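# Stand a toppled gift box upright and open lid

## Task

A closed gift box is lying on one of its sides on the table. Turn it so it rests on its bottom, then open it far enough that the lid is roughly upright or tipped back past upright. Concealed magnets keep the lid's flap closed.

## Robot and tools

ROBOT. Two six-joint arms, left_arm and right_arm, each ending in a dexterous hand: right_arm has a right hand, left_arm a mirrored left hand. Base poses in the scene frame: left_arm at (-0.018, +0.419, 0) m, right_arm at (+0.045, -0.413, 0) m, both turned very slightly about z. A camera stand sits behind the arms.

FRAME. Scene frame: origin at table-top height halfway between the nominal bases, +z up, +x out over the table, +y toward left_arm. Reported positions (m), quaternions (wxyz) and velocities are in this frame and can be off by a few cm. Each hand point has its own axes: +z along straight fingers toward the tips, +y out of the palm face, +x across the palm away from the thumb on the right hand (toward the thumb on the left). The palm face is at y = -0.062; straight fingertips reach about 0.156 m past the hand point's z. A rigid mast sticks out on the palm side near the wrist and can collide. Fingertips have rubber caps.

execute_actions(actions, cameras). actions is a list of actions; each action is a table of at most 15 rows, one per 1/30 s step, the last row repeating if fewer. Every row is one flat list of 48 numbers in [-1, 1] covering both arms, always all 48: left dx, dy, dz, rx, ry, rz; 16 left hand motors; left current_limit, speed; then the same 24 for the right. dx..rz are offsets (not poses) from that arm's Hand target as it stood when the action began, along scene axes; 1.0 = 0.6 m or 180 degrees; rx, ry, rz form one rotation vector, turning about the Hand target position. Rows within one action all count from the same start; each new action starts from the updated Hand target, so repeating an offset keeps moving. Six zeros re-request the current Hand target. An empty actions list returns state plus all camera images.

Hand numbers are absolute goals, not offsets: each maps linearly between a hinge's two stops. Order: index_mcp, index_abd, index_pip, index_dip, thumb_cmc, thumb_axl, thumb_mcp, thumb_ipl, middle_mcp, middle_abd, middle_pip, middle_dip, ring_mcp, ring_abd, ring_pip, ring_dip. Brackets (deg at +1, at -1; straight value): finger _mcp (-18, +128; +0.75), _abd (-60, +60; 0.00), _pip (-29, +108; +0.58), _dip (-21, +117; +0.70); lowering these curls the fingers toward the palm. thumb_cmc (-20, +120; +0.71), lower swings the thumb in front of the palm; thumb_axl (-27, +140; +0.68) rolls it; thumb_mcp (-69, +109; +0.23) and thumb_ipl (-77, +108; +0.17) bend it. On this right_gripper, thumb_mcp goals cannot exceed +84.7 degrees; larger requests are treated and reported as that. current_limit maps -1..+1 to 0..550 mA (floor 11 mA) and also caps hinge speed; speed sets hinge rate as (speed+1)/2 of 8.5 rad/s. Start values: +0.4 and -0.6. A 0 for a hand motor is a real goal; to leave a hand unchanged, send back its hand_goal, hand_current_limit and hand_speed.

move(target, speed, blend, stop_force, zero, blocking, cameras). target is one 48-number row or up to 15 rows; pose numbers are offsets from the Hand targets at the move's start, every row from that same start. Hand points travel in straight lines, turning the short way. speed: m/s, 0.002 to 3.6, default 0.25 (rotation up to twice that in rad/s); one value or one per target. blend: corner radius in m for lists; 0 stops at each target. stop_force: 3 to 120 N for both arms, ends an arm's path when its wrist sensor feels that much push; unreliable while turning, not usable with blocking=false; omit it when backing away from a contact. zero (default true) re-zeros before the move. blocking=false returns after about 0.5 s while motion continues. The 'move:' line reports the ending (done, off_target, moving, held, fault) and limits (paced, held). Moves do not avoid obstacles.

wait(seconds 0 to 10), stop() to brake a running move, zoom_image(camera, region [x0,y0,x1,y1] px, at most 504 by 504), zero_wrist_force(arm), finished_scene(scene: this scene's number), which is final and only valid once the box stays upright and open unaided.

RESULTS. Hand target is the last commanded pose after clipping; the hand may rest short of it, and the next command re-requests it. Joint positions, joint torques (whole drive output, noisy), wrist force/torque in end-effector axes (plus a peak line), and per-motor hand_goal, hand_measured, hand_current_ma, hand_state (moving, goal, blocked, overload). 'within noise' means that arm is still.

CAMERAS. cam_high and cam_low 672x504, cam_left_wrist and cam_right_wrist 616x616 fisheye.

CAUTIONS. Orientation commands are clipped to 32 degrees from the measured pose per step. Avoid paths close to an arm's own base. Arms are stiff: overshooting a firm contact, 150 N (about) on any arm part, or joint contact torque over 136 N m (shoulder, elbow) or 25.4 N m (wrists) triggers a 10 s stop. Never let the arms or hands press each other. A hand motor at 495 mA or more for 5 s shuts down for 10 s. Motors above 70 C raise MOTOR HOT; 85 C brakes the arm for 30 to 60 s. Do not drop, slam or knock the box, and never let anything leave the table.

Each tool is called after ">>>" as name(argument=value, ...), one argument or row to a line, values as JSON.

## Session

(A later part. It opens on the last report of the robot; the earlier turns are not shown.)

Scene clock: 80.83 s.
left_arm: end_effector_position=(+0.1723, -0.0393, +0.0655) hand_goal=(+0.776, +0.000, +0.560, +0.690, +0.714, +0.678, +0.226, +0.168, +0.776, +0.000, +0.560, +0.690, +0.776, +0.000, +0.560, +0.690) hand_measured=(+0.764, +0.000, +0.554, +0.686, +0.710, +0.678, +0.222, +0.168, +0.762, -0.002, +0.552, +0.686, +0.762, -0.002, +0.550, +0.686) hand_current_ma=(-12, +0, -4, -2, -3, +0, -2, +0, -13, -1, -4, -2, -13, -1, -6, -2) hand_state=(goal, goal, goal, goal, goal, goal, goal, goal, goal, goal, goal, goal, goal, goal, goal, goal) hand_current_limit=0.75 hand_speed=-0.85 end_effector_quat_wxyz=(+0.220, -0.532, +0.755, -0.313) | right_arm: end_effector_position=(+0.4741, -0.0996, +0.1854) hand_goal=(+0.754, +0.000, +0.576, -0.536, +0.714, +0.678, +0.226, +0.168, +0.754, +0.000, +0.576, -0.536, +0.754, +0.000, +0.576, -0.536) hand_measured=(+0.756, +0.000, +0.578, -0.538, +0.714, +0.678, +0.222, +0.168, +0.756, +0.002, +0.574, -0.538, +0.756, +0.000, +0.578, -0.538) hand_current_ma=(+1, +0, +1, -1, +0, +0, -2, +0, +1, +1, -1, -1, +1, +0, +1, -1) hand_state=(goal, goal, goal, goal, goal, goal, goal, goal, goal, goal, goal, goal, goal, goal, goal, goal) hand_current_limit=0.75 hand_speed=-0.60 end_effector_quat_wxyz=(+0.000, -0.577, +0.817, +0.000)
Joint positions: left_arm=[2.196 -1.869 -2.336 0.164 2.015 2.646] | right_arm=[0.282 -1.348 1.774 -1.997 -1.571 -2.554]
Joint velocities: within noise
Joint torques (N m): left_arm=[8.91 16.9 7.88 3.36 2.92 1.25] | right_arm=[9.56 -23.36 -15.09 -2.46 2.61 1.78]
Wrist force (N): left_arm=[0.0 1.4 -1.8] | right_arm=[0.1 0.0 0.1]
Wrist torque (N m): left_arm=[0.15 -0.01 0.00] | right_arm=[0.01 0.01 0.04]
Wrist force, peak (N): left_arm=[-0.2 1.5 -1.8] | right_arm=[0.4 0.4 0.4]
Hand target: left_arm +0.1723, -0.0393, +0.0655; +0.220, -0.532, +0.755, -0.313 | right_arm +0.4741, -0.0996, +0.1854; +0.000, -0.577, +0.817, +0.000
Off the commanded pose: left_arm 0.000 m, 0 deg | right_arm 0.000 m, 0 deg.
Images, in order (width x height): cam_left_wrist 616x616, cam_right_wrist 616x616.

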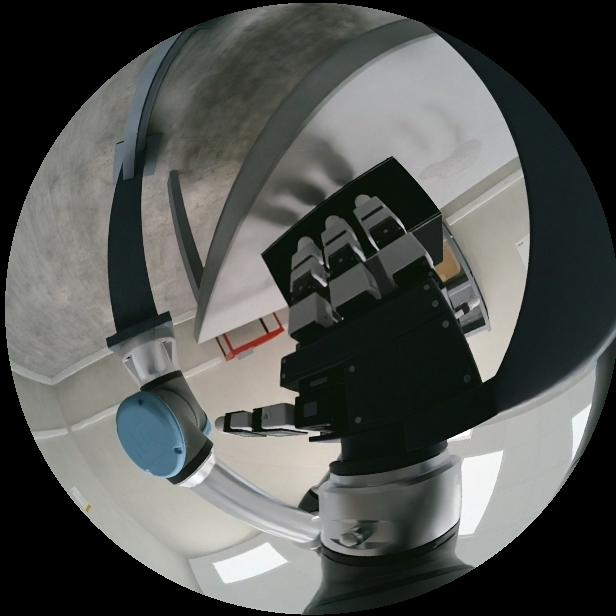

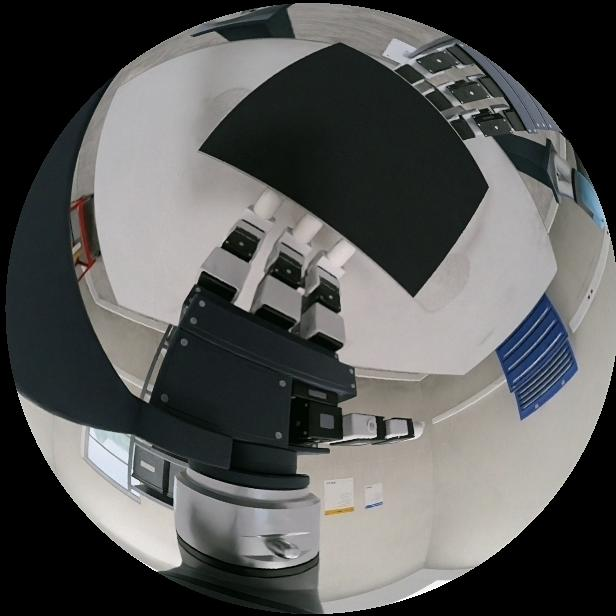

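>>> execute_actions(
  actions=[],
  cameras=["cam_low"],
)

>>> zoom_image(
  camera="cam_low",
  region=[280, 205, 330, 265],
)

>>> zoom_image(
  camera="cam_low",
  region=[330, 190, 380, 250],
)

Scene clock: 81.27 s.
left_arm: end_effector_position=(+0.1723, -0.0393, +0.0655) hand_goal=(+0.776, +0.000, +0.560, +0.690, +0.714, +0.678, +0.226, +0.168, +0.776, +0.000, +0.560, +0.690, +0.776, +0.000, +0.560, +0.690) hand_measured=(+0.764, +0.000, +0.554, +0.686, +0.710, +0.678, +0.222, +0.168, +0.762, -0.002, +0.552, +0.686, +0.762, -0.002, +0.550, +0.686) hand_current_ma=(-12, +0, -4, -2, -3, +0, -2, +0, -13, -1, -4, -2, -13, -1, -6, -2) hand_state=(goal, goal, goal, goal, goal, goal, goal, goal, goal, goal, goal, goal, goal, goal, goal, goal) hand_current_limit=0.75 hand_speed=-0.85 end_effector_quat_wxyz=(+0.220, -0.532, +0.755, -0.313) | right_arm: end_effector_position=(+0.4741, -0.0996, +0.1854) hand_goal=(+0.754, +0.000, +0.576, -0.536, +0.714, +0.678, +0.226, +0.168, +0.754, +0.000, +0.576, -0.536, +0.754, +0.000, +0.576, -0.536) hand_measured=(+0.756, +0.000, +0.578, -0.538, +0.714, +0.678, +0.222, +0.168, +0.756, +0.002, +0.574, -0.538, +0.756, +0.000, +0.578, -0.538) hand_current_ma=(+1, +0, +1, -1, +0, +0, -2, +0, +1, +1, -1, -1, +1, +0, +1, -1) hand_state=(goal, goal, goal, goal, goal, goal, goal, goal, goal, goal, goal, goal, goal, goal, goal, goal) hand_current_limit=0.75 hand_speed=-0.60 end_effector_quat_wxyz=(+0.000, -0.577, +0.817, +0.000)
Joint positions: left_arm=[2.196 -1.869 -2.336 0.164 2.015 2.646] | right_arm=[0.282 -1.348 1.774 -1.997 -1.571 -2.554]
Joint velocities: within noise
Joint torques (N m): left_arm=[8.24 16.28 7.76 3.3 2.92 1.22] | right_arm=[9.4 -23.07 -14.34 -2.15 2.7 1.69]
Wrist force (N): left_arm=[0.0 1.3 -1.9] | right_arm=[0.2 0.3 0.1]
Wrist torque (N m): left_arm=[0.14 -0.01 -0.01] | right_arm=[0.04 -0.02 0.06]
Wrist force, peak (N): left_arm=[0.0 1.4 -1.9] | right_arm=[0.6 0.3 0.2]
Hand target: left_arm +0.1723, -0.0393, +0.0655; +0.220, -0.532, +0.755, -0.313 | right_arm +0.4741, -0.0996, +0.1854; +0.000, -0.577, +0.817, +0.000
Off the commanded pose: left_arm 0.000 m, 0 deg | right_arm 0.000 m, 0 deg.
Images, in order (width x height): cam_low 672x504.

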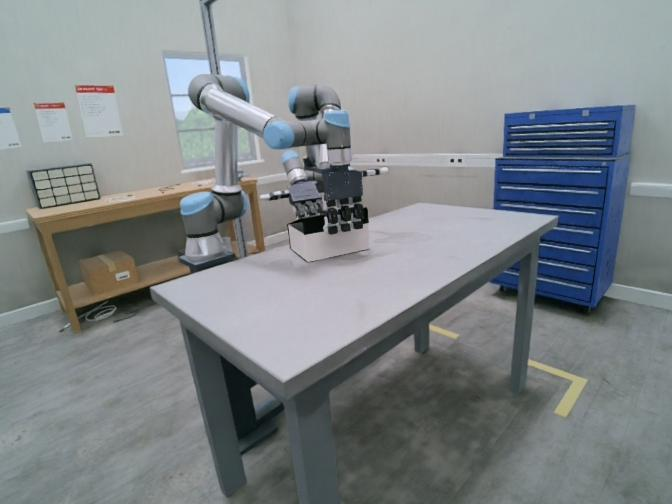

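Scaled by 8.400.

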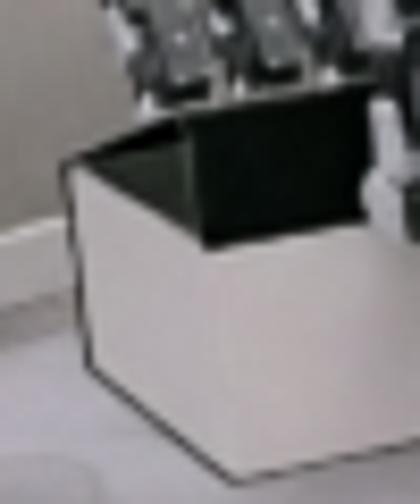

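Scaled by 8.400.

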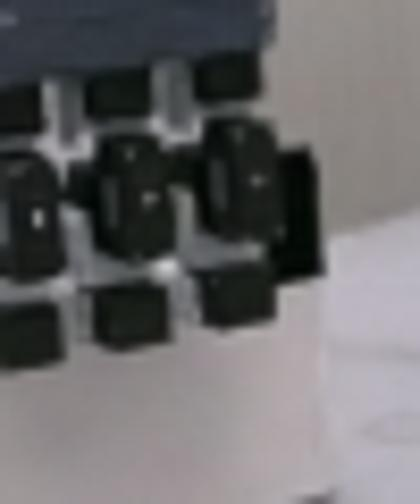

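>>> execute_actions(
  actions=[],
  cameras=["cam_high"],
)

>>> zoom_image(
  camera="cam_high",
  region=[255, 255, 325, 325],
)

Scene clock: 82.27 s.
left_arm: end_effector_position=(+0.1723, -0.0393, +0.0655) hand_goal=(+0.776, +0.000, +0.560, +0.690, +0.714, +0.678, +0.226, +0.168, +0.776, +0.000, +0.560, +0.690, +0.776, +0.000, +0.560, +0.690) hand_measured=(+0.764, +0.000, +0.554, +0.686, +0.710, +0.678, +0.222, +0.168, +0.762, -0.002, +0.552, +0.686, +0.762, -0.002, +0.550, +0.686) hand_current_ma=(-12, +0, -4, -2, -3, +0, -2, +0, -13, -1, -4, -2, -13, -1, -6, -2) hand_state=(goal, goal, goal, goal, goal, goal, goal, goal, goal, goal, goal, goal, goal, goal, goal, goal) hand_current_limit=0.75 hand_speed=-0.85 end_effector_quat_wxyz=(+0.220, -0.532, +0.755, -0.313) | right_arm: end_effector_position=(+0.4741, -0.0996, +0.1854) hand_goal=(+0.754, +0.000, +0.576, -0.536, +0.714, +0.678, +0.226, +0.168, +0.754, +0.000, +0.576, -0.536, +0.754, +0.000, +0.576, -0.536) hand_measured=(+0.756, +0.000, +0.578, -0.538, +0.714, +0.678, +0.222, +0.168, +0.756, +0.002, +0.574, -0.538, +0.756, +0.000, +0.578, -0.538) hand_current_ma=(+1, +0, +1, -1, +0, +0, -2, +0, +1, +1, -1, -1, +1, +0, +1, -1) hand_state=(goal, goal, goal, goal, goal, goal, goal, goal, goal, goal, goal, goal, goal, goal, goal, goal) hand_current_limit=0.75 hand_speed=-0.60 end_effector_quat_wxyz=(+0.000, -0.577, +0.817, +0.000)
Joint positions: left_arm=[2.196 -1.869 -2.336 0.164 2.015 2.646] | right_arm=[0.282 -1.348 1.774 -1.997 -1.571 -2.554]
Joint velocities: within noise
Joint torques (N m): left_arm=[9.22 16.77 6.45 3.32 2.88 1.13] | right_arm=[9.55 -23.15 -13.58 -1.38 2.73 1.38]
Wrist force (N): left_arm=[0.0 1.1 -1.5] | right_arm=[0.1 0.1 0.0]
Wrist torque (N m): left_arm=[0.09 0.00 0.00] | right_arm=[0.02 0.00 0.05]
Wrist force, peak (N): left_arm=[0.1 1.6 -1.8] | right_arm=[0.4 0.4 0.3]
Hand target: left_arm +0.1723, -0.0393, +0.0655; +0.220, -0.532, +0.755, -0.313 | right_arm +0.4741, -0.0996, +0.1854; +0.000, -0.577, +0.817, +0.000
Off the commanded pose: left_arm 0.000 m, 0 deg | right_arm 0.000 m, 0 deg.
Images, in order (width x height): cam_high 672x504.

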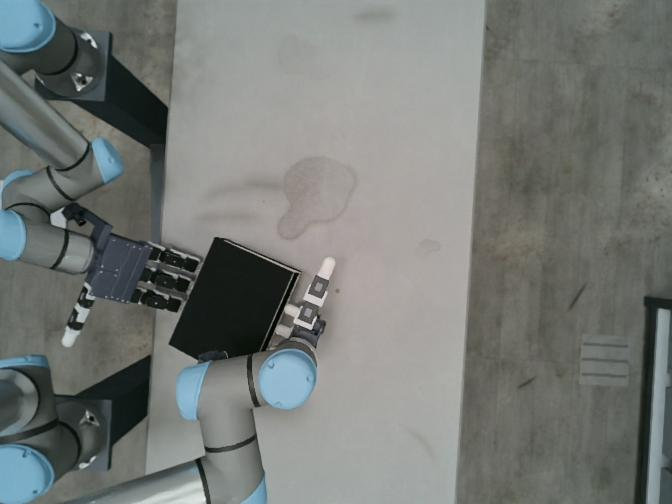

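Scaled by 7.200.

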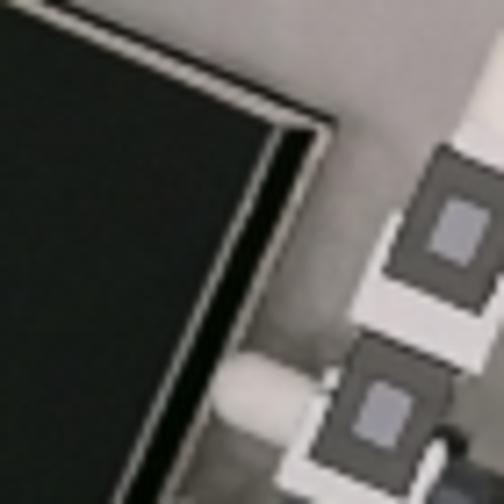

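>>> move(
  target=[0,0,0,0,0,0,0.776,0,0.56,0.69,0.714,0.678,0.226,0.168,0.776,0,0.56,0.69,0.776,0,0.56,0.69,0.75,-0.85,0.0471,-0.0169,0,0,0,0,0.754,0,0.576,-0.536,0.714,0.678,0.226,0.168,0.754,0,0.576,-0.536,0.754,0,0.576,-0.536,0.75,-0.6],
  speed=0.06,
  cameras=["cam_high", "cam_low"],
)

>>> zoom_image(
  camera="cam_high",
  region=[255, 255, 325, 325],
)

>>> zoom_image(
  camera="cam_low",
  region=[280, 205, 330, 265],
)

Scene clock: 84.13 s.
left_arm: end_effector_position=(+0.1723, -0.0393, +0.0655) hand_goal=(+0.776, +0.000, +0.560, +0.690, +0.714, +0.678, +0.226, +0.168, +0.776, +0.000, +0.560, +0.690, +0.776, +0.000, +0.560, +0.690) hand_measured=(+0.764, +0.000, +0.554, +0.686, +0.710, +0.678, +0.222, +0.168, +0.762, -0.002, +0.552, +0.686, +0.762, -0.002, +0.550, +0.686) hand_current_ma=(-12, +0, -4, -2, -3, +0, -2, +0, -13, -1, -4, -2, -13, -1, -6, -2) hand_state=(goal, goal, goal, goal, goal, goal, goal, goal, goal, goal, goal, goal, goal, goal, goal, goal) hand_current_limit=0.75 hand_speed=-0.85 end_effector_quat_wxyz=(+0.220, -0.532, +0.755, -0.313) | right_arm: end_effector_position=(+0.5024, -0.1099, +0.1853) hand_goal=(+0.754, +0.000, +0.576, -0.536, +0.714, +0.678, +0.226, +0.168, +0.754, +0.000, +0.576, -0.536, +0.754, +0.000, +0.576, -0.536) hand_measured=(+0.756, +0.000, +0.578, -0.538, +0.714, +0.678, +0.222, +0.168, +0.754, +0.002, +0.574, -0.538, +0.754, +0.000, +0.578, -0.538) hand_current_ma=(+0, +0, +1, -1, +0, +0, -2, +0, +0, +1, -1, -1, +0, +0, +1, -1) hand_state=(goal, goal, goal, goal, goal, goal, goal, goal, goal, goal, goal, goal, goal, goal, goal, goal) hand_current_limit=0.75 hand_speed=-0.60 end_effector_quat_wxyz=(+0.000, -0.577, +0.817, +0.000)
Joint positions: left_arm=[2.196 -1.869 -2.336 0.164 2.015 2.646] | right_arm=[0.253 -1.302 1.714 -1.983 -1.571 -2.584]
Joint torques (N m): left_arm=[9.51 16.83 4.44 3.25 2.98 1.33] | right_arm=[8.66 -42.39 -15.31 -4.03 0.95 2.7]
Wrist force (N): left_arm=[-0.1 1.5 -1.8] | right_arm=[0.3 0.3 0.4]
Wrist torque (N m): left_arm=[0.16 0.00 -0.02] | right_arm=[0.02 -0.02 0.05]
Wrist force, peak (N): left_arm=[0.0 1.4 -1.9] | right_arm=[0.1 1.3 -0.1]
Hand target: left_arm +0.1723, -0.0393, +0.0655; +0.220, -0.532, +0.755, -0.313 | right_arm +0.5024, -0.1097, +0.1854; +0.000, -0.577, +0.817, +0.000
Off the commanded pose: left_arm 0.000 m, 0 deg | right_arm 0.000 m, 0 deg.
move: done
Images, in order (width x height): cam_high 672x504, cam_low 672x504.

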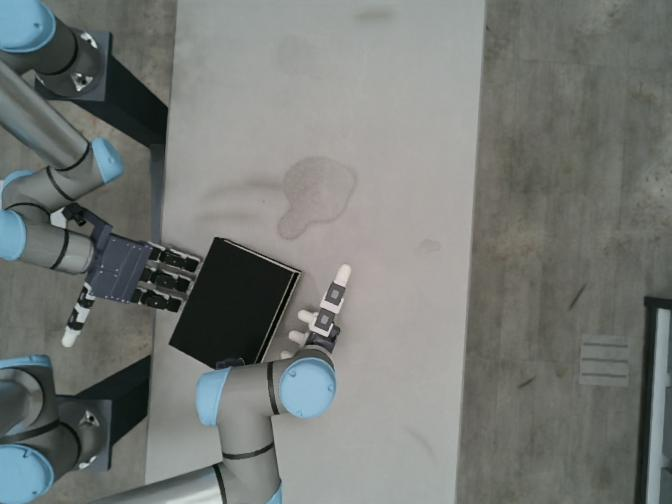

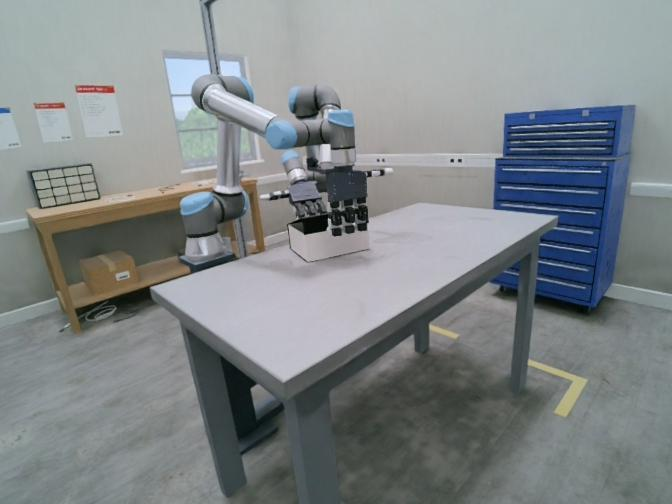

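Scaled by 7.200.

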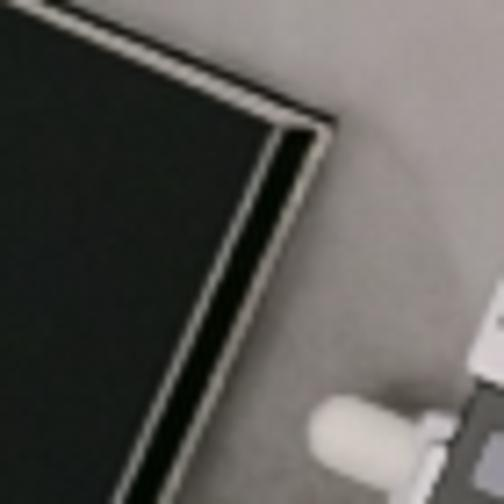

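Scaled by 8.400.

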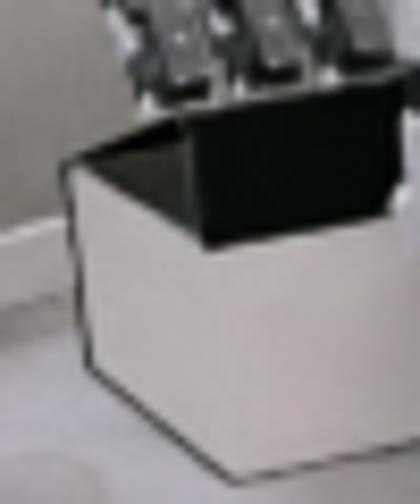

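>>> zoom_image(
  camera="cam_high",
  region=[272, 262, 308, 298],
)

>>> zoom_image(
  camera="cam_low",
  region=[285, 210, 321, 246],
)

Scaled by 14.000.

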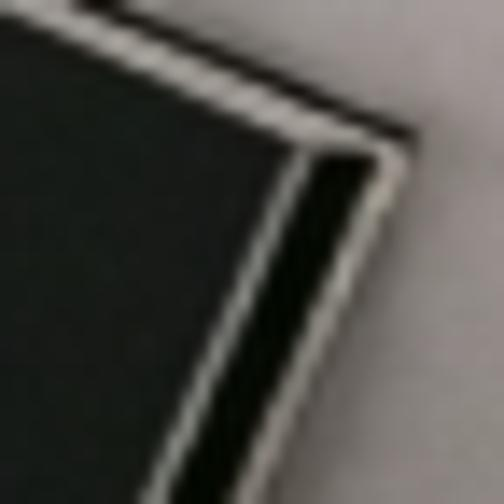

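Scaled by 14.000.

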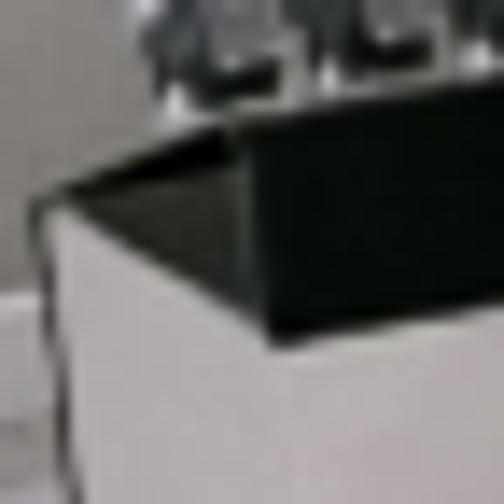

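>>> move(
  target=[
    [0,0,0,0,0,0,0.776,0,0.56,0.69,0.714,0.678,0.226,0.168,0.776,0,0.56,0.69,0.776,0,0.56,0.69,0.75,-0.85,0,0,0.191,0,0,0,0.754,0,0.576,0.69,0.714,0.678,0.226,0.168,0.754,0,0.576,0.69,0.754,0,0.576,-0.536,0.75,-0.6],
    [0,0,0,0,0,0,0.776,0,0.56,0.69,0.714,0.678,0.226,0.168,0.776,0,0.56,0.69,0.776,0,0.56,0.69,0.75,-0.85,-0.051,-0.2313,0.191,0,0,-0.5,0.754,0,0.576,0.69,0.714,0.678,0.226,0.168,0.754,0,0.576,0.69,0.754,0,0.576,-0.536,0.75,-0.6],
    [0,0,0,0,0,0,0.776,0,0.56,0.69,0.714,0.678,0.226,0.168,0.776,0,0.56,0.69,0.776,0,0.56,0.69,0.75,-0.85,-0.051,-0.2313,0.0025,0,0,-0.5,0.754,0,0.576,0.69,0.714,0.678,0.226,0.168,0.754,0,0.576,0.69,0.754,0,0.576,-0.536,0.75,-0.6],
  ],
  speed=[0.25, 0.45, 0.15],
  blend=[0.03, 0.02, 0],
  cameras=["all"],
)

>>> zoom_image(
  camera="cam_low",
  region=[240, 170, 400, 280],
)

>>> zoom_image(
  camera="cam_high",
  region=[150, 220, 350, 400],
)

Scene clock: 93.43 s.
left_arm: end_effector_position=(+0.1723, -0.0393, +0.0655) hand_goal=(+0.776, +0.000, +0.560, +0.690, +0.714, +0.678, +0.226, +0.168, +0.776, +0.000, +0.560, +0.690, +0.776, +0.000, +0.560, +0.690) hand_measured=(+0.764, +0.000, +0.554, +0.686, +0.710, +0.678, +0.222, +0.168, +0.762, -0.002, +0.552, +0.686, +0.762, -0.002, +0.550, +0.686) hand_current_ma=(-12, +0, -4, -2, -3, +0, -2, +0, -13, -1, -4, -2, -13, -1, -6, -2) hand_state=(goal, goal, goal, goal, goal, goal, goal, goal, goal, goal, goal, goal, goal, goal, goal, goal) hand_current_limit=0.75 hand_speed=-0.85 end_effector_quat_wxyz=(+0.220, -0.532, +0.755, -0.313) | right_arm: end_effector_position=(+0.4718, -0.2485, +0.1869) hand_goal=(+0.754, +0.000, +0.576, +0.690, +0.714, +0.678, +0.226, +0.168, +0.754, +0.000, +0.576, +0.690, +0.754, +0.000, +0.576, -0.536) hand_measured=(+0.754, +0.000, +0.578, +0.688, +0.714, +0.678, +0.222, +0.168, +0.754, +0.002, +0.574, +0.686, +0.754, +0.000, +0.578, -0.538) hand_current_ma=(+0, +0, +1, -1, +0, +0, -2, +0, +0, +1, -1, -1, +0, +0, +1, -1) hand_state=(goal, goal, goal, goal, goal, goal, goal, goal, goal, goal, goal, goal, goal, goal, goal, goal) hand_current_limit=0.75 hand_speed=-0.60 end_effector_quat_wxyz=(+0.000, +0.170, +0.986, +0.000)
Joint positions: left_arm=[2.196 -1.869 -2.336 0.164 2.015 2.646] | right_arm=[-0.076 -1.792 2.214 -1.993 -1.571 -1.341]
Joint torques (N m): left_arm=[8.9 16.77 2.73 3.38 2.86 1.14] | right_arm=[8.79 -12.75 -17.66 -4.48 2.52 2.47]
Wrist force (N): left_arm=[-0.2 1.3 -1.9] | right_arm=[0.2 -0.1 0.0]
Wrist torque (N m): left_arm=[0.14 0.02 -0.02] | right_arm=[-0.01 -0.02 0.00]
Wrist force, peak (N): left_arm=[0.0 1.4 -2.1] | right_arm=[0.1 0.4 2.5]
Hand target: left_arm +0.1723, -0.0393, +0.0655; +0.220, -0.532, +0.755, -0.313 | right_arm +0.4718, -0.2485, +0.1869; +0.000, +0.170, +0.986, +0.000
Off the commanded pose: left_arm 0.000 m, 0 deg | right_arm 0.000 m, 0 deg.
move: done

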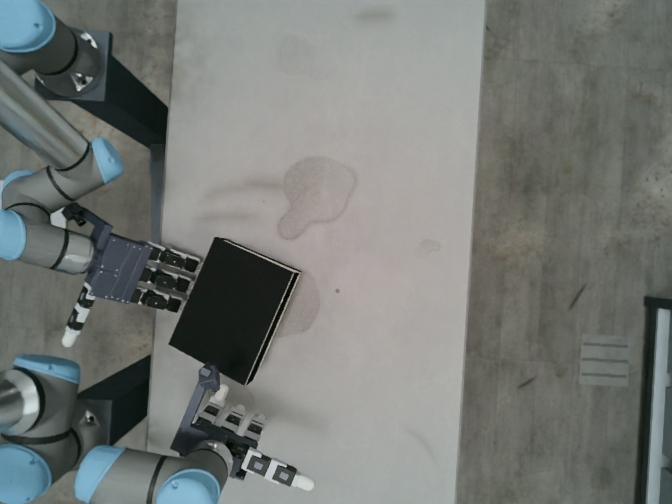

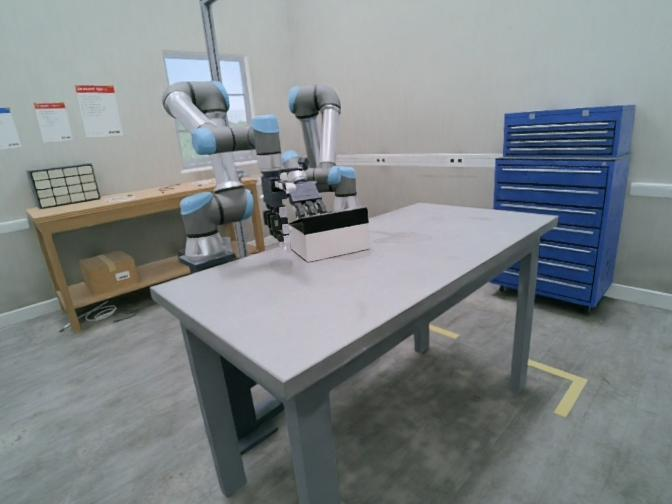

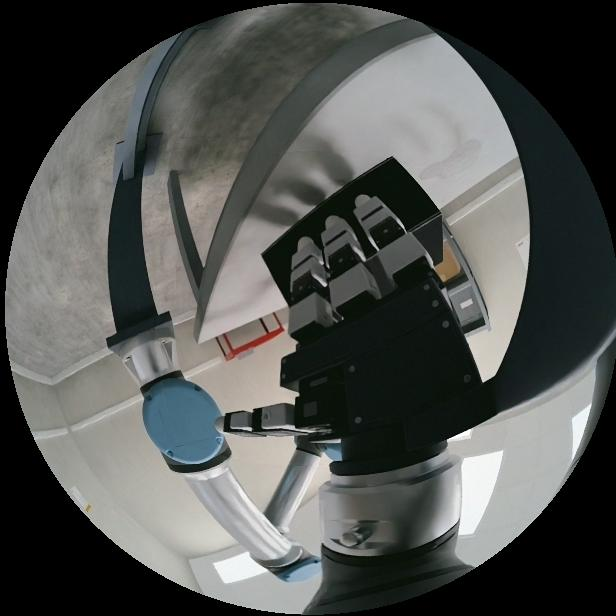

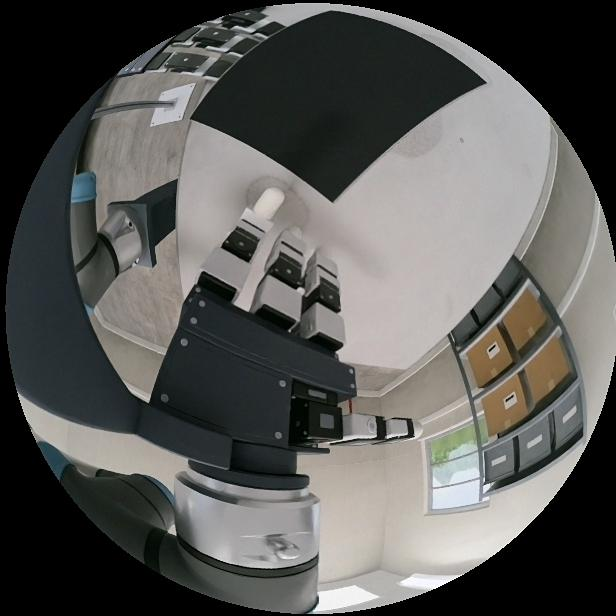

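Scaled by 3.150.

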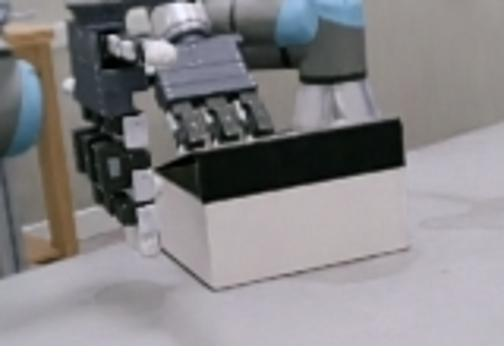

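Scaled by 2.520.

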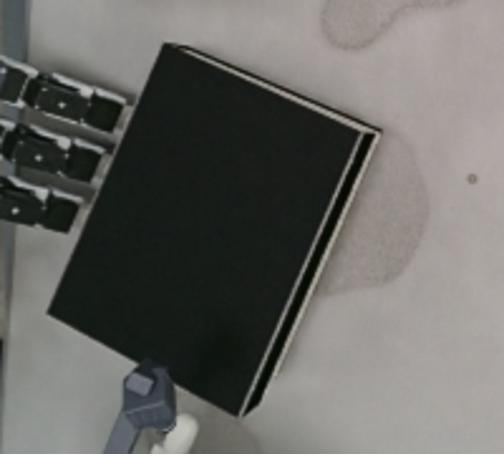

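>>> zoom_image(
  camera="cam_low",
  region=[262, 195, 332, 265],
)

>>> zoom_image(
  camera="cam_right_wrist",
  region=[180, 0, 500, 300],
)

>>> zoom_image(
  camera="cam_high",
  region=[180, 330, 270, 420],
)

Scaled by 7.200.

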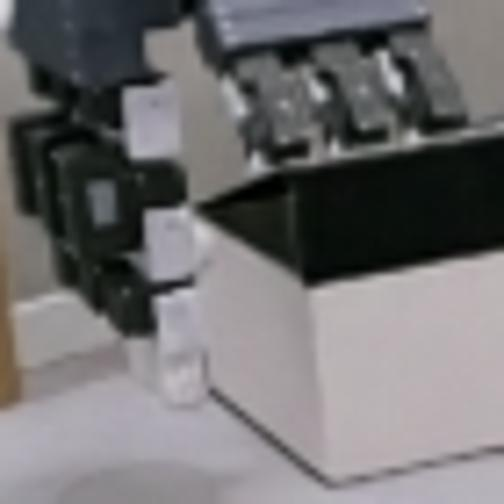

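Scaled by 1.575 from the camera's 616x616 image, which has a finer 880x880 frame.

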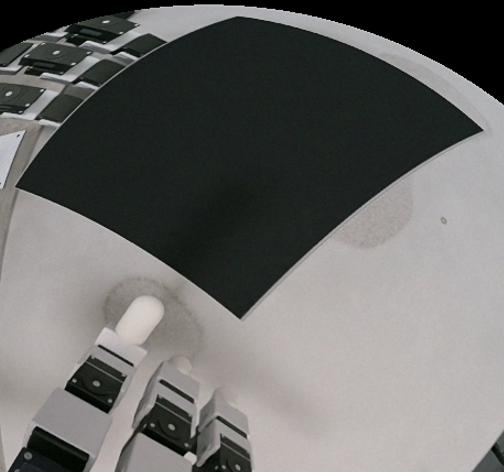

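Scaled by 5.600.

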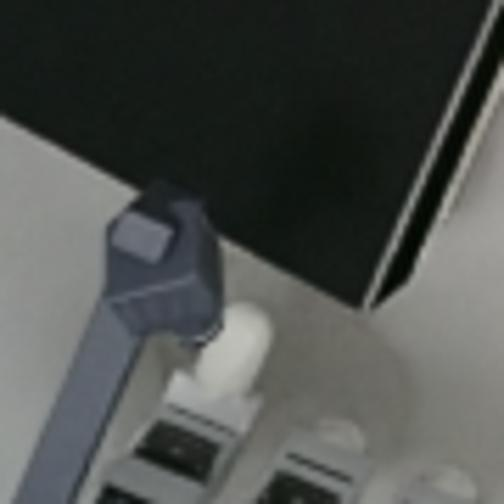

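>>> move(
  target=[0,0,0,0,0,0,0.776,0,0.56,0.69,0.714,0.678,0.226,0.168,0.776,0,0.56,0.69,0.776,0,0.56,0.69,0.75,-0.85,0.03,0.084,0,0,0,0,0.754,0,0.576,0.69,0.714,0.678,0.226,0.168,0.754,0,0.576,0.69,0.754,0,0.576,-0.536,0.75,-0.6],
  speed=0.06,
  stop_force=4,
  cameras=["cam_high", "cam_low", "cam_right_wrist"],
)

>>> zoom_image(
  camera="cam_low",
  region=[262, 195, 332, 265],
)

>>> zoom_image(
  camera="cam_high",
  region=[180, 330, 270, 420],
)

Scene clock: 96.07 s.
left_arm: end_effector_position=(+0.1723, -0.0393, +0.0655) hand_goal=(+0.776, +0.000, +0.560, +0.690, +0.714, +0.678, +0.226, +0.168, +0.776, +0.000, +0.560, +0.690, +0.776, +0.000, +0.560, +0.690) hand_measured=(+0.764, +0.000, +0.554, +0.686, +0.710, +0.678, +0.222, +0.168, +0.762, -0.002, +0.552, +0.686, +0.762, -0.002, +0.550, +0.686) hand_current_ma=(-12, +0, -4, -2, -3, +0, -2, +0, -13, -1, -4, -2, -13, -1, -6, -2) hand_state=(goal, goal, goal, goal, goal, goal, goal, goal, goal, goal, goal, goal, goal, goal, goal, goal) hand_current_limit=0.75 hand_speed=-0.85 end_effector_quat_wxyz=(+0.220, -0.532, +0.755, -0.313) | right_arm: end_effector_position=(+0.4898, -0.1981, +0.1869) hand_goal=(+0.754, +0.000, +0.576, +0.690, +0.714, +0.678, +0.226, +0.168, +0.754, +0.000, +0.576, +0.690, +0.754, +0.000, +0.576, -0.536) hand_measured=(+0.754, +0.000, +0.578, +0.688, +0.714, +0.678, +0.222, +0.168, +0.754, +0.002, +0.574, +0.688, +0.754, +0.000, +0.578, -0.538) hand_current_ma=(+0, +0, +1, -1, +0, +0, -2, +0, +0, +1, -1, -1, +0, +0, +1, -1) hand_state=(goal, goal, goal, goal, goal, goal, goal, goal, goal, goal, goal, goal, goal, goal, goal, goal) hand_current_limit=0.75 hand_speed=-0.60 end_effector_quat_wxyz=(+0.000, +0.169, +0.986, +0.000)
Joint positions: left_arm=[2.196 -1.869 -2.336 0.164 2.015 2.646] | right_arm=[0.058 -1.704 2.145 -2.011 -1.571 -1.207]
Joint torques (N m): left_arm=[8.62 16.86 2.63 3.46 2.75 1.15] | right_arm=[-12.41 -24.86 -13.75 -0.48 -3.17 -1.26]
Wrist force (N): left_arm=[-0.1 1.4 -1.9] | right_arm=[0.0 0.3 0.1]
Wrist torque (N m): left_arm=[0.15 0.01 -0.01] | right_arm=[0.03 0.00 0.04]
Wrist force, peak (N): left_arm=[-0.3 1.5 -1.9] | right_arm=[0.3 1.4 -0.3]
Hand target: left_arm +0.1723, -0.0393, +0.0655; +0.220, -0.532, +0.755, -0.313 | right_arm +0.4898, -0.1981, +0.1869; +0.000, +0.170, +0.986, +0.000
Off the commanded pose: left_arm 0.000 m, 0 deg | right_arm 0.000 m, 0 deg.
move: done
Images, in order (width x height): cam_high 672x504, cam_low 672x504, cam_right_wrist 616x616.

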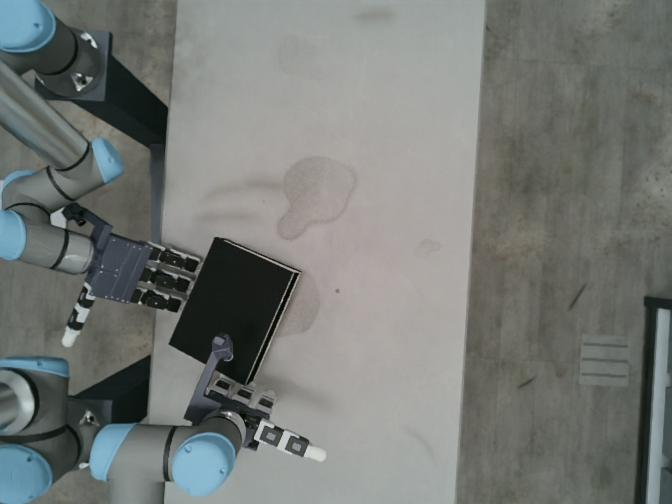

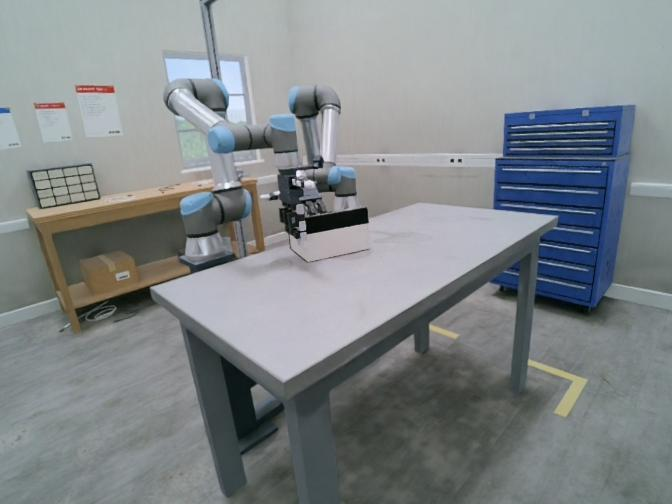

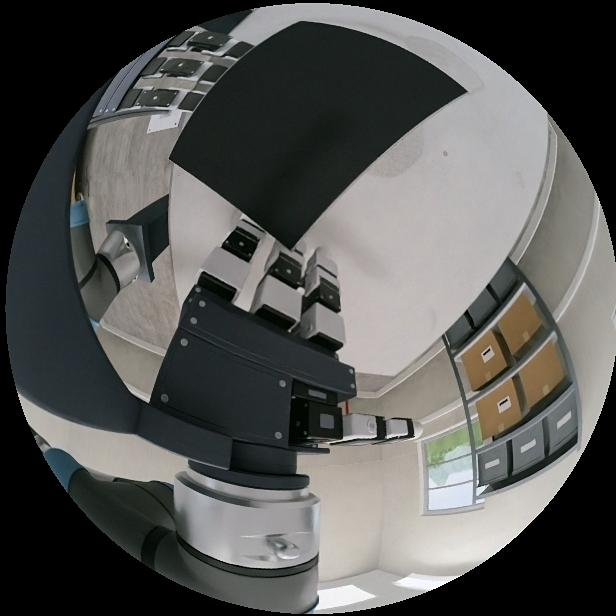

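Scaled by 7.200.

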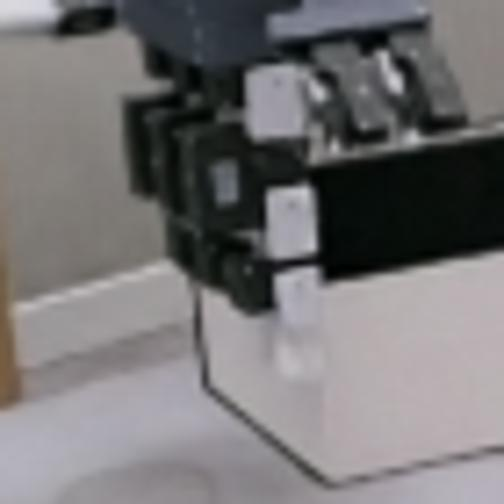

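Scaled by 5.600.

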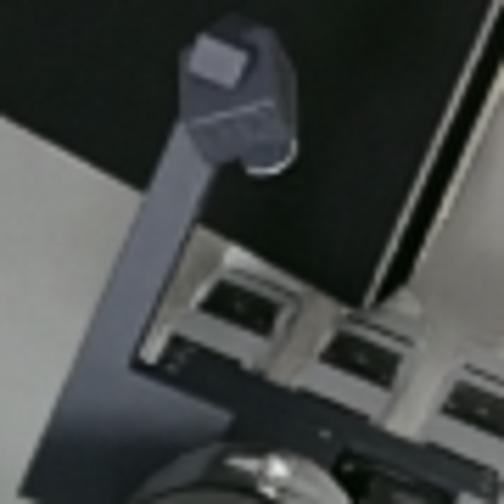

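>>> move(
  target=[
    [0,0,0,0,0,0,0.776,0,0.56,0.69,0.714,0.678,0.226,0.168,0.776,0,0.56,0.69,0.776,0,0.56,0.69,0.75,-0.85,0,0,0.013,0,0,0,0.754,0,0.576,0.69,0.714,0.678,0.226,0.168,0.754,0,0.576,0.69,0.754,0,0.576,-0.536,0.75,-0.6],
    [0,0,0,0,0,0,0.776,0,0.56,0.69,0.714,0.678,0.226,0.168,0.776,0,0.56,0.69,0.776,0,0.56,0.69,0.75,-0.85,-0.01805,0.00646,0.0682,0,0,0,0.754,0,0.576,0.69,0.714,0.678,0.226,0.168,0.754,0,0.576,0.69,0.754,0,0.576,-0.536,0.75,-0.6],
  ],
  speed=0.04,
  stop_force=5,
  cameras=["cam_high", "cam_low"],
)

>>> zoom_image(
  camera="cam_low",
  region=[262, 180, 382, 270],
)

Scene clock: 98.63 s.
left_arm: end_effector_position=(+0.1723, -0.0393, +0.0655) hand_goal=(+0.776, +0.000, +0.560, +0.690, +0.714, +0.678, +0.226, +0.168, +0.776, +0.000, +0.560, +0.690, +0.776, +0.000, +0.560, +0.690) hand_measured=(+0.764, +0.000, +0.554, +0.686, +0.710, +0.678, +0.222, +0.168, +0.762, -0.002, +0.552, +0.686, +0.762, -0.002, +0.550, +0.686) hand_current_ma=(-12, +0, -4, -2, -3, +0, -2, +0, -13, -1, -4, -2, -13, -1, -6, -2) hand_state=(goal, goal, goal, goal, goal, goal, goal, goal, goal, goal, goal, goal, goal, goal, goal, goal) hand_current_limit=0.75 hand_speed=-0.85 end_effector_quat_wxyz=(+0.220, -0.532, +0.755, -0.313) | right_arm: end_effector_position=(+0.4789, -0.1942, +0.2278) hand_goal=(+0.754, +0.000, +0.576, +0.690, +0.714, +0.678, +0.226, +0.168, +0.754, +0.000, +0.576, +0.690, +0.754, +0.000, +0.576, -0.536) hand_measured=(+0.754, +0.000, +0.578, +0.688, +0.714, +0.678, +0.222, +0.168, +0.754, +0.002, +0.574, +0.688, +0.756, +0.002, +0.578, -0.536) hand_current_ma=(+0, +0, +1, -1, +0, +0, -2, +0, +0, +1, -1, -1, +0, +0, +1, +0) hand_state=(goal, goal, goal, goal, goal, goal, goal, goal, goal, goal, goal, goal, goal, goal, goal, goal) hand_current_limit=0.75 hand_speed=-0.60 end_effector_quat_wxyz=(+0.000, +0.169, +0.986, +0.000)
Joint positions: left_arm=[2.196 -1.869 -2.336 0.164 2.015 2.646] | right_arm=[0.069 -1.769 2.085 -1.887 -1.571 -1.196]
Joint torques (N m): left_arm=[8.55 16.9 3.68 3.48 2.75 1.11] | right_arm=[-11.53 -5.85 -15.68 -2.84 -1.74 -2.19]
Wrist force (N): left_arm=[-0.2 1.1 -0.8] | right_arm=[-0.2 -0.2 0.4]
Wrist torque (N m): left_arm=[0.10 0.06 -0.01] | right_arm=[-0.01 -0.04 -0.11]
Wrist force, peak (N): left_arm=[-0.3 1.4 -1.8] | right_arm=[0.1 0.2 1.1]
Hand target: left_arm +0.1723, -0.0393, +0.0655; +0.220, -0.532, +0.755, -0.313 | right_arm +0.4789, -0.1943, +0.2278; +0.000, +0.170, +0.986, +0.000
Off the commanded pose: left_arm 0.000 m, 0 deg | right_arm 0.000 m, 0 deg.
move: done
Images, in order (width x height): cam_high 672x504, cam_low 672x504.

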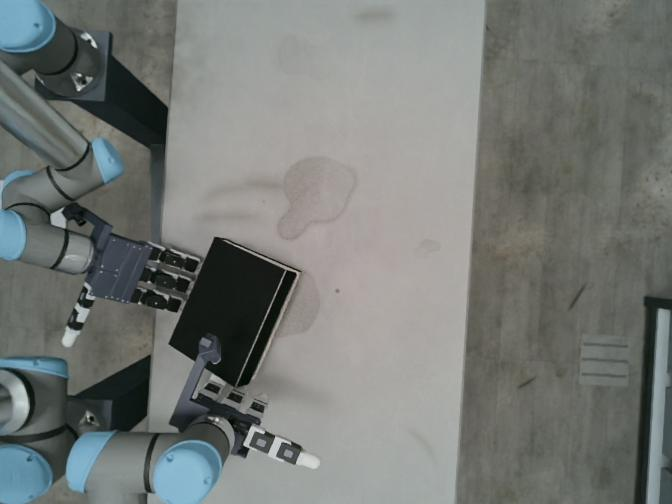

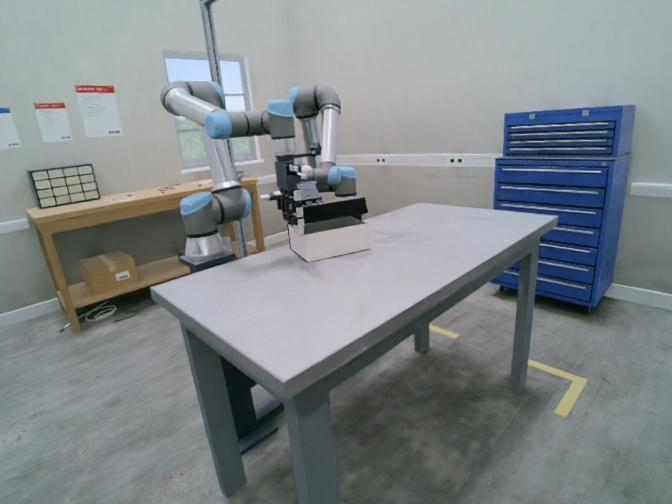

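Scaled by 4.200.

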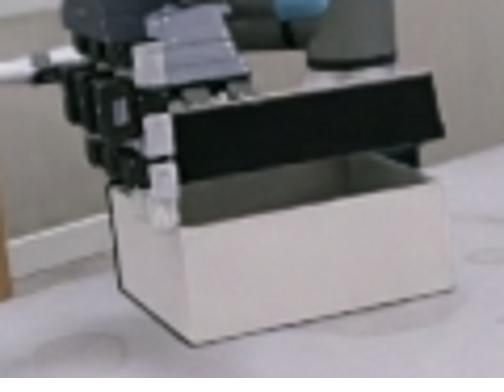

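>>> move(
  target=[
    [0,0,0,0,0,0,0.776,0,0.56,0.69,0.714,0.678,0.226,0.168,0.776,0,0.56,0.69,0.776,0,0.56,0.69,0.75,-0.85,-0.03233,0.01157,0.05217,0,0,0,0.754,0,0.576,0.69,0.714,0.678,0.226,0.168,0.754,0,0.576,0.69,0.754,0,0.576,-0.536,0.75,-0.6],
    [0,0,0,0,0,0,0.776,0,0.56,0.69,0.714,0.678,0.226,0.168,0.776,0,0.56,0.69,0.776,0,0.56,0.69,0.75,-0.85,-0.07611,0.02724,0.09367,0,0,0,0.754,0,0.576,0.69,0.714,0.678,0.226,0.168,0.754,0,0.576,0.69,0.754,0,0.576,-0.536,0.75,-0.6],
    [0,0,0,0,0,0,0.776,0,0.56,0.69,0.714,0.678,0.226,0.168,0.776,0,0.56,0.69,0.776,0,0.56,0.69,0.75,-0.85,-0.12867,0.04606,0.12167,0,0,0,0.754,0,0.576,0.69,0.714,0.678,0.226,0.168,0.754,0,0.576,0.69,0.754,0,0.576,-0.536,0.75,-0.6],
    [0,0,0,0,0,0,0.776,0,0.56,0.69,0.714,0.678,0.226,0.168,0.776,0,0.56,0.69,0.776,0,0.56,0.69,0.75,-0.85,-0.18611,0.06661,0.13433,0,0,0,0.754,0,0.576,0.69,0.714,0.678,0.226,0.168,0.754,0,0.576,0.69,0.754,0,0.576,-0.536,0.75,-0.6],
  ],
  speed=0.06,
  blend=[0.01,0.01,0.01,0],
  stop_force=5,
  cameras=["cam_high", "cam_low"],
)

>>> zoom_image(
  camera="cam_low",
  region=[252, 130, 392, 270],
)

>>> zoom_image(
  camera="cam_high",
  region=[150, 220, 320, 400],
)

Scene clock: 102.73 s.
left_arm: end_effector_position=(+0.1723, -0.0393, +0.0655) hand_goal=(+0.776, +0.000, +0.560, +0.690, +0.714, +0.678, +0.226, +0.168, +0.776, +0.000, +0.560, +0.690, +0.776, +0.000, +0.560, +0.690) hand_measured=(+0.764, +0.000, +0.554, +0.686, +0.710, +0.678, +0.222, +0.168, +0.762, -0.002, +0.552, +0.686, +0.762, -0.002, +0.550, +0.686) hand_current_ma=(-12, +0, -4, -2, -3, +0, -2, +0, -13, -1, -4, -2, -13, -1, -6, -2) hand_state=(goal, goal, goal, goal, goal, goal, goal, goal, goal, goal, goal, goal, goal, goal, goal, goal) hand_current_limit=0.75 hand_speed=-0.85 end_effector_quat_wxyz=(+0.220, -0.532, +0.755, -0.313) | right_arm: end_effector_position=(+0.3673, -0.1543, +0.3084) hand_goal=(+0.754, +0.000, +0.576, +0.690, +0.714, +0.678, +0.226, +0.168, +0.754, +0.000, +0.576, +0.690, +0.754, +0.000, +0.576, -0.536) hand_measured=(+0.754, +0.000, +0.578, +0.688, +0.714, +0.678, +0.222, +0.168, +0.754, +0.002, +0.574, +0.688, +0.756, +0.004, +0.578, -0.536) hand_current_ma=(+0, +0, +1, -1, +0, +0, -2, +0, +0, +1, -1, -1, +0, +1, +1, +0) hand_state=(goal, goal, goal, goal, goal, goal, goal, goal, goal, goal, goal, goal, goal, goal, goal, goal) hand_current_limit=0.75 hand_speed=-0.60 end_effector_quat_wxyz=(+0.000, +0.170, +0.986, +0.000)
Joint positions: left_arm=[2.196 -1.869 -2.336 0.164 2.015 2.646] | right_arm=[0.219 -2.035 2.046 -1.583 -1.571 -1.046]
Joint torques (N m): left_arm=[8.61 17.39 3.14 3.34 2.65 0.99] | right_arm=[-12.52 4.23 -32.29 -4.6 -1.65 -2.63]
Wrist force (N): left_arm=[-0.3 1.1 -1.0] | right_arm=[0.3 0.2 0.6]
Wrist torque (N m): left_arm=[0.11 0.03 -0.02] | right_arm=[-0.03 -0.05 0.06]
Wrist force, peak (N): left_arm=[-0.3 1.3 -1.4] | right_arm=[-1.2 0.3 1.1]
Hand target: left_arm +0.1723, -0.0393, +0.0655; +0.220, -0.532, +0.755, -0.313 | right_arm +0.3673, -0.1543, +0.3084; +0.000, +0.170, +0.986, +0.000
Off the commanded pose: left_arm 0.000 m, 0 deg | right_arm 0.000 m, 0 deg.
move: done
Images, in order (width x height): cam_high 672x504, cam_low 672x504.

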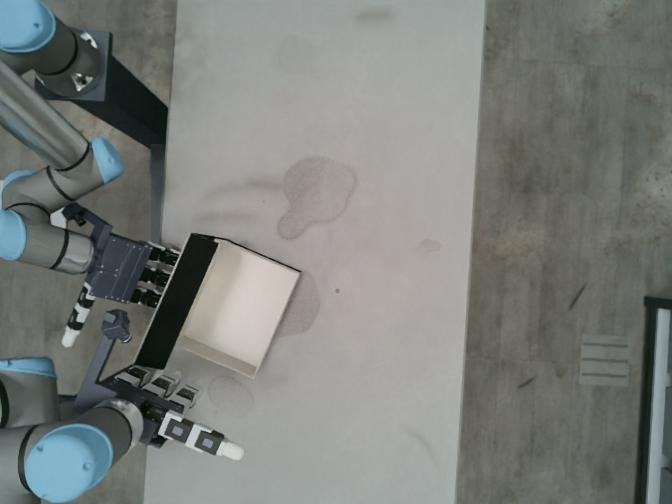

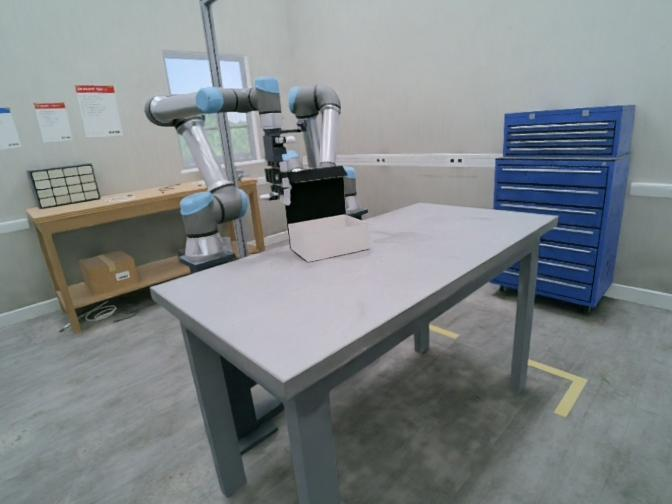

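Scaled by 3.600.

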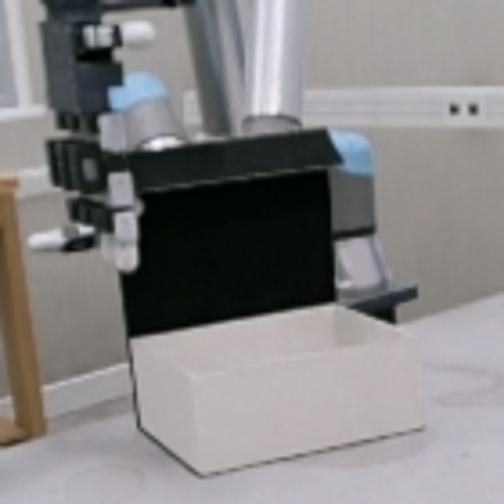

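Scaled by 2.800.

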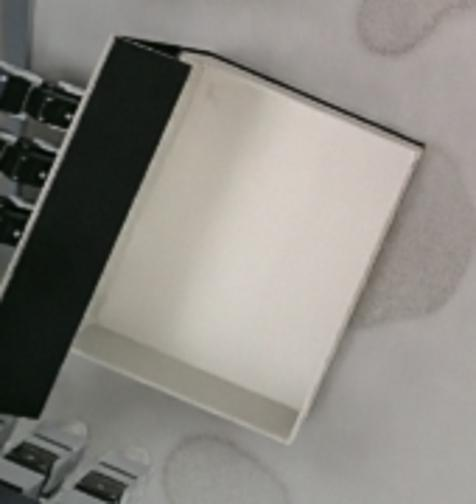

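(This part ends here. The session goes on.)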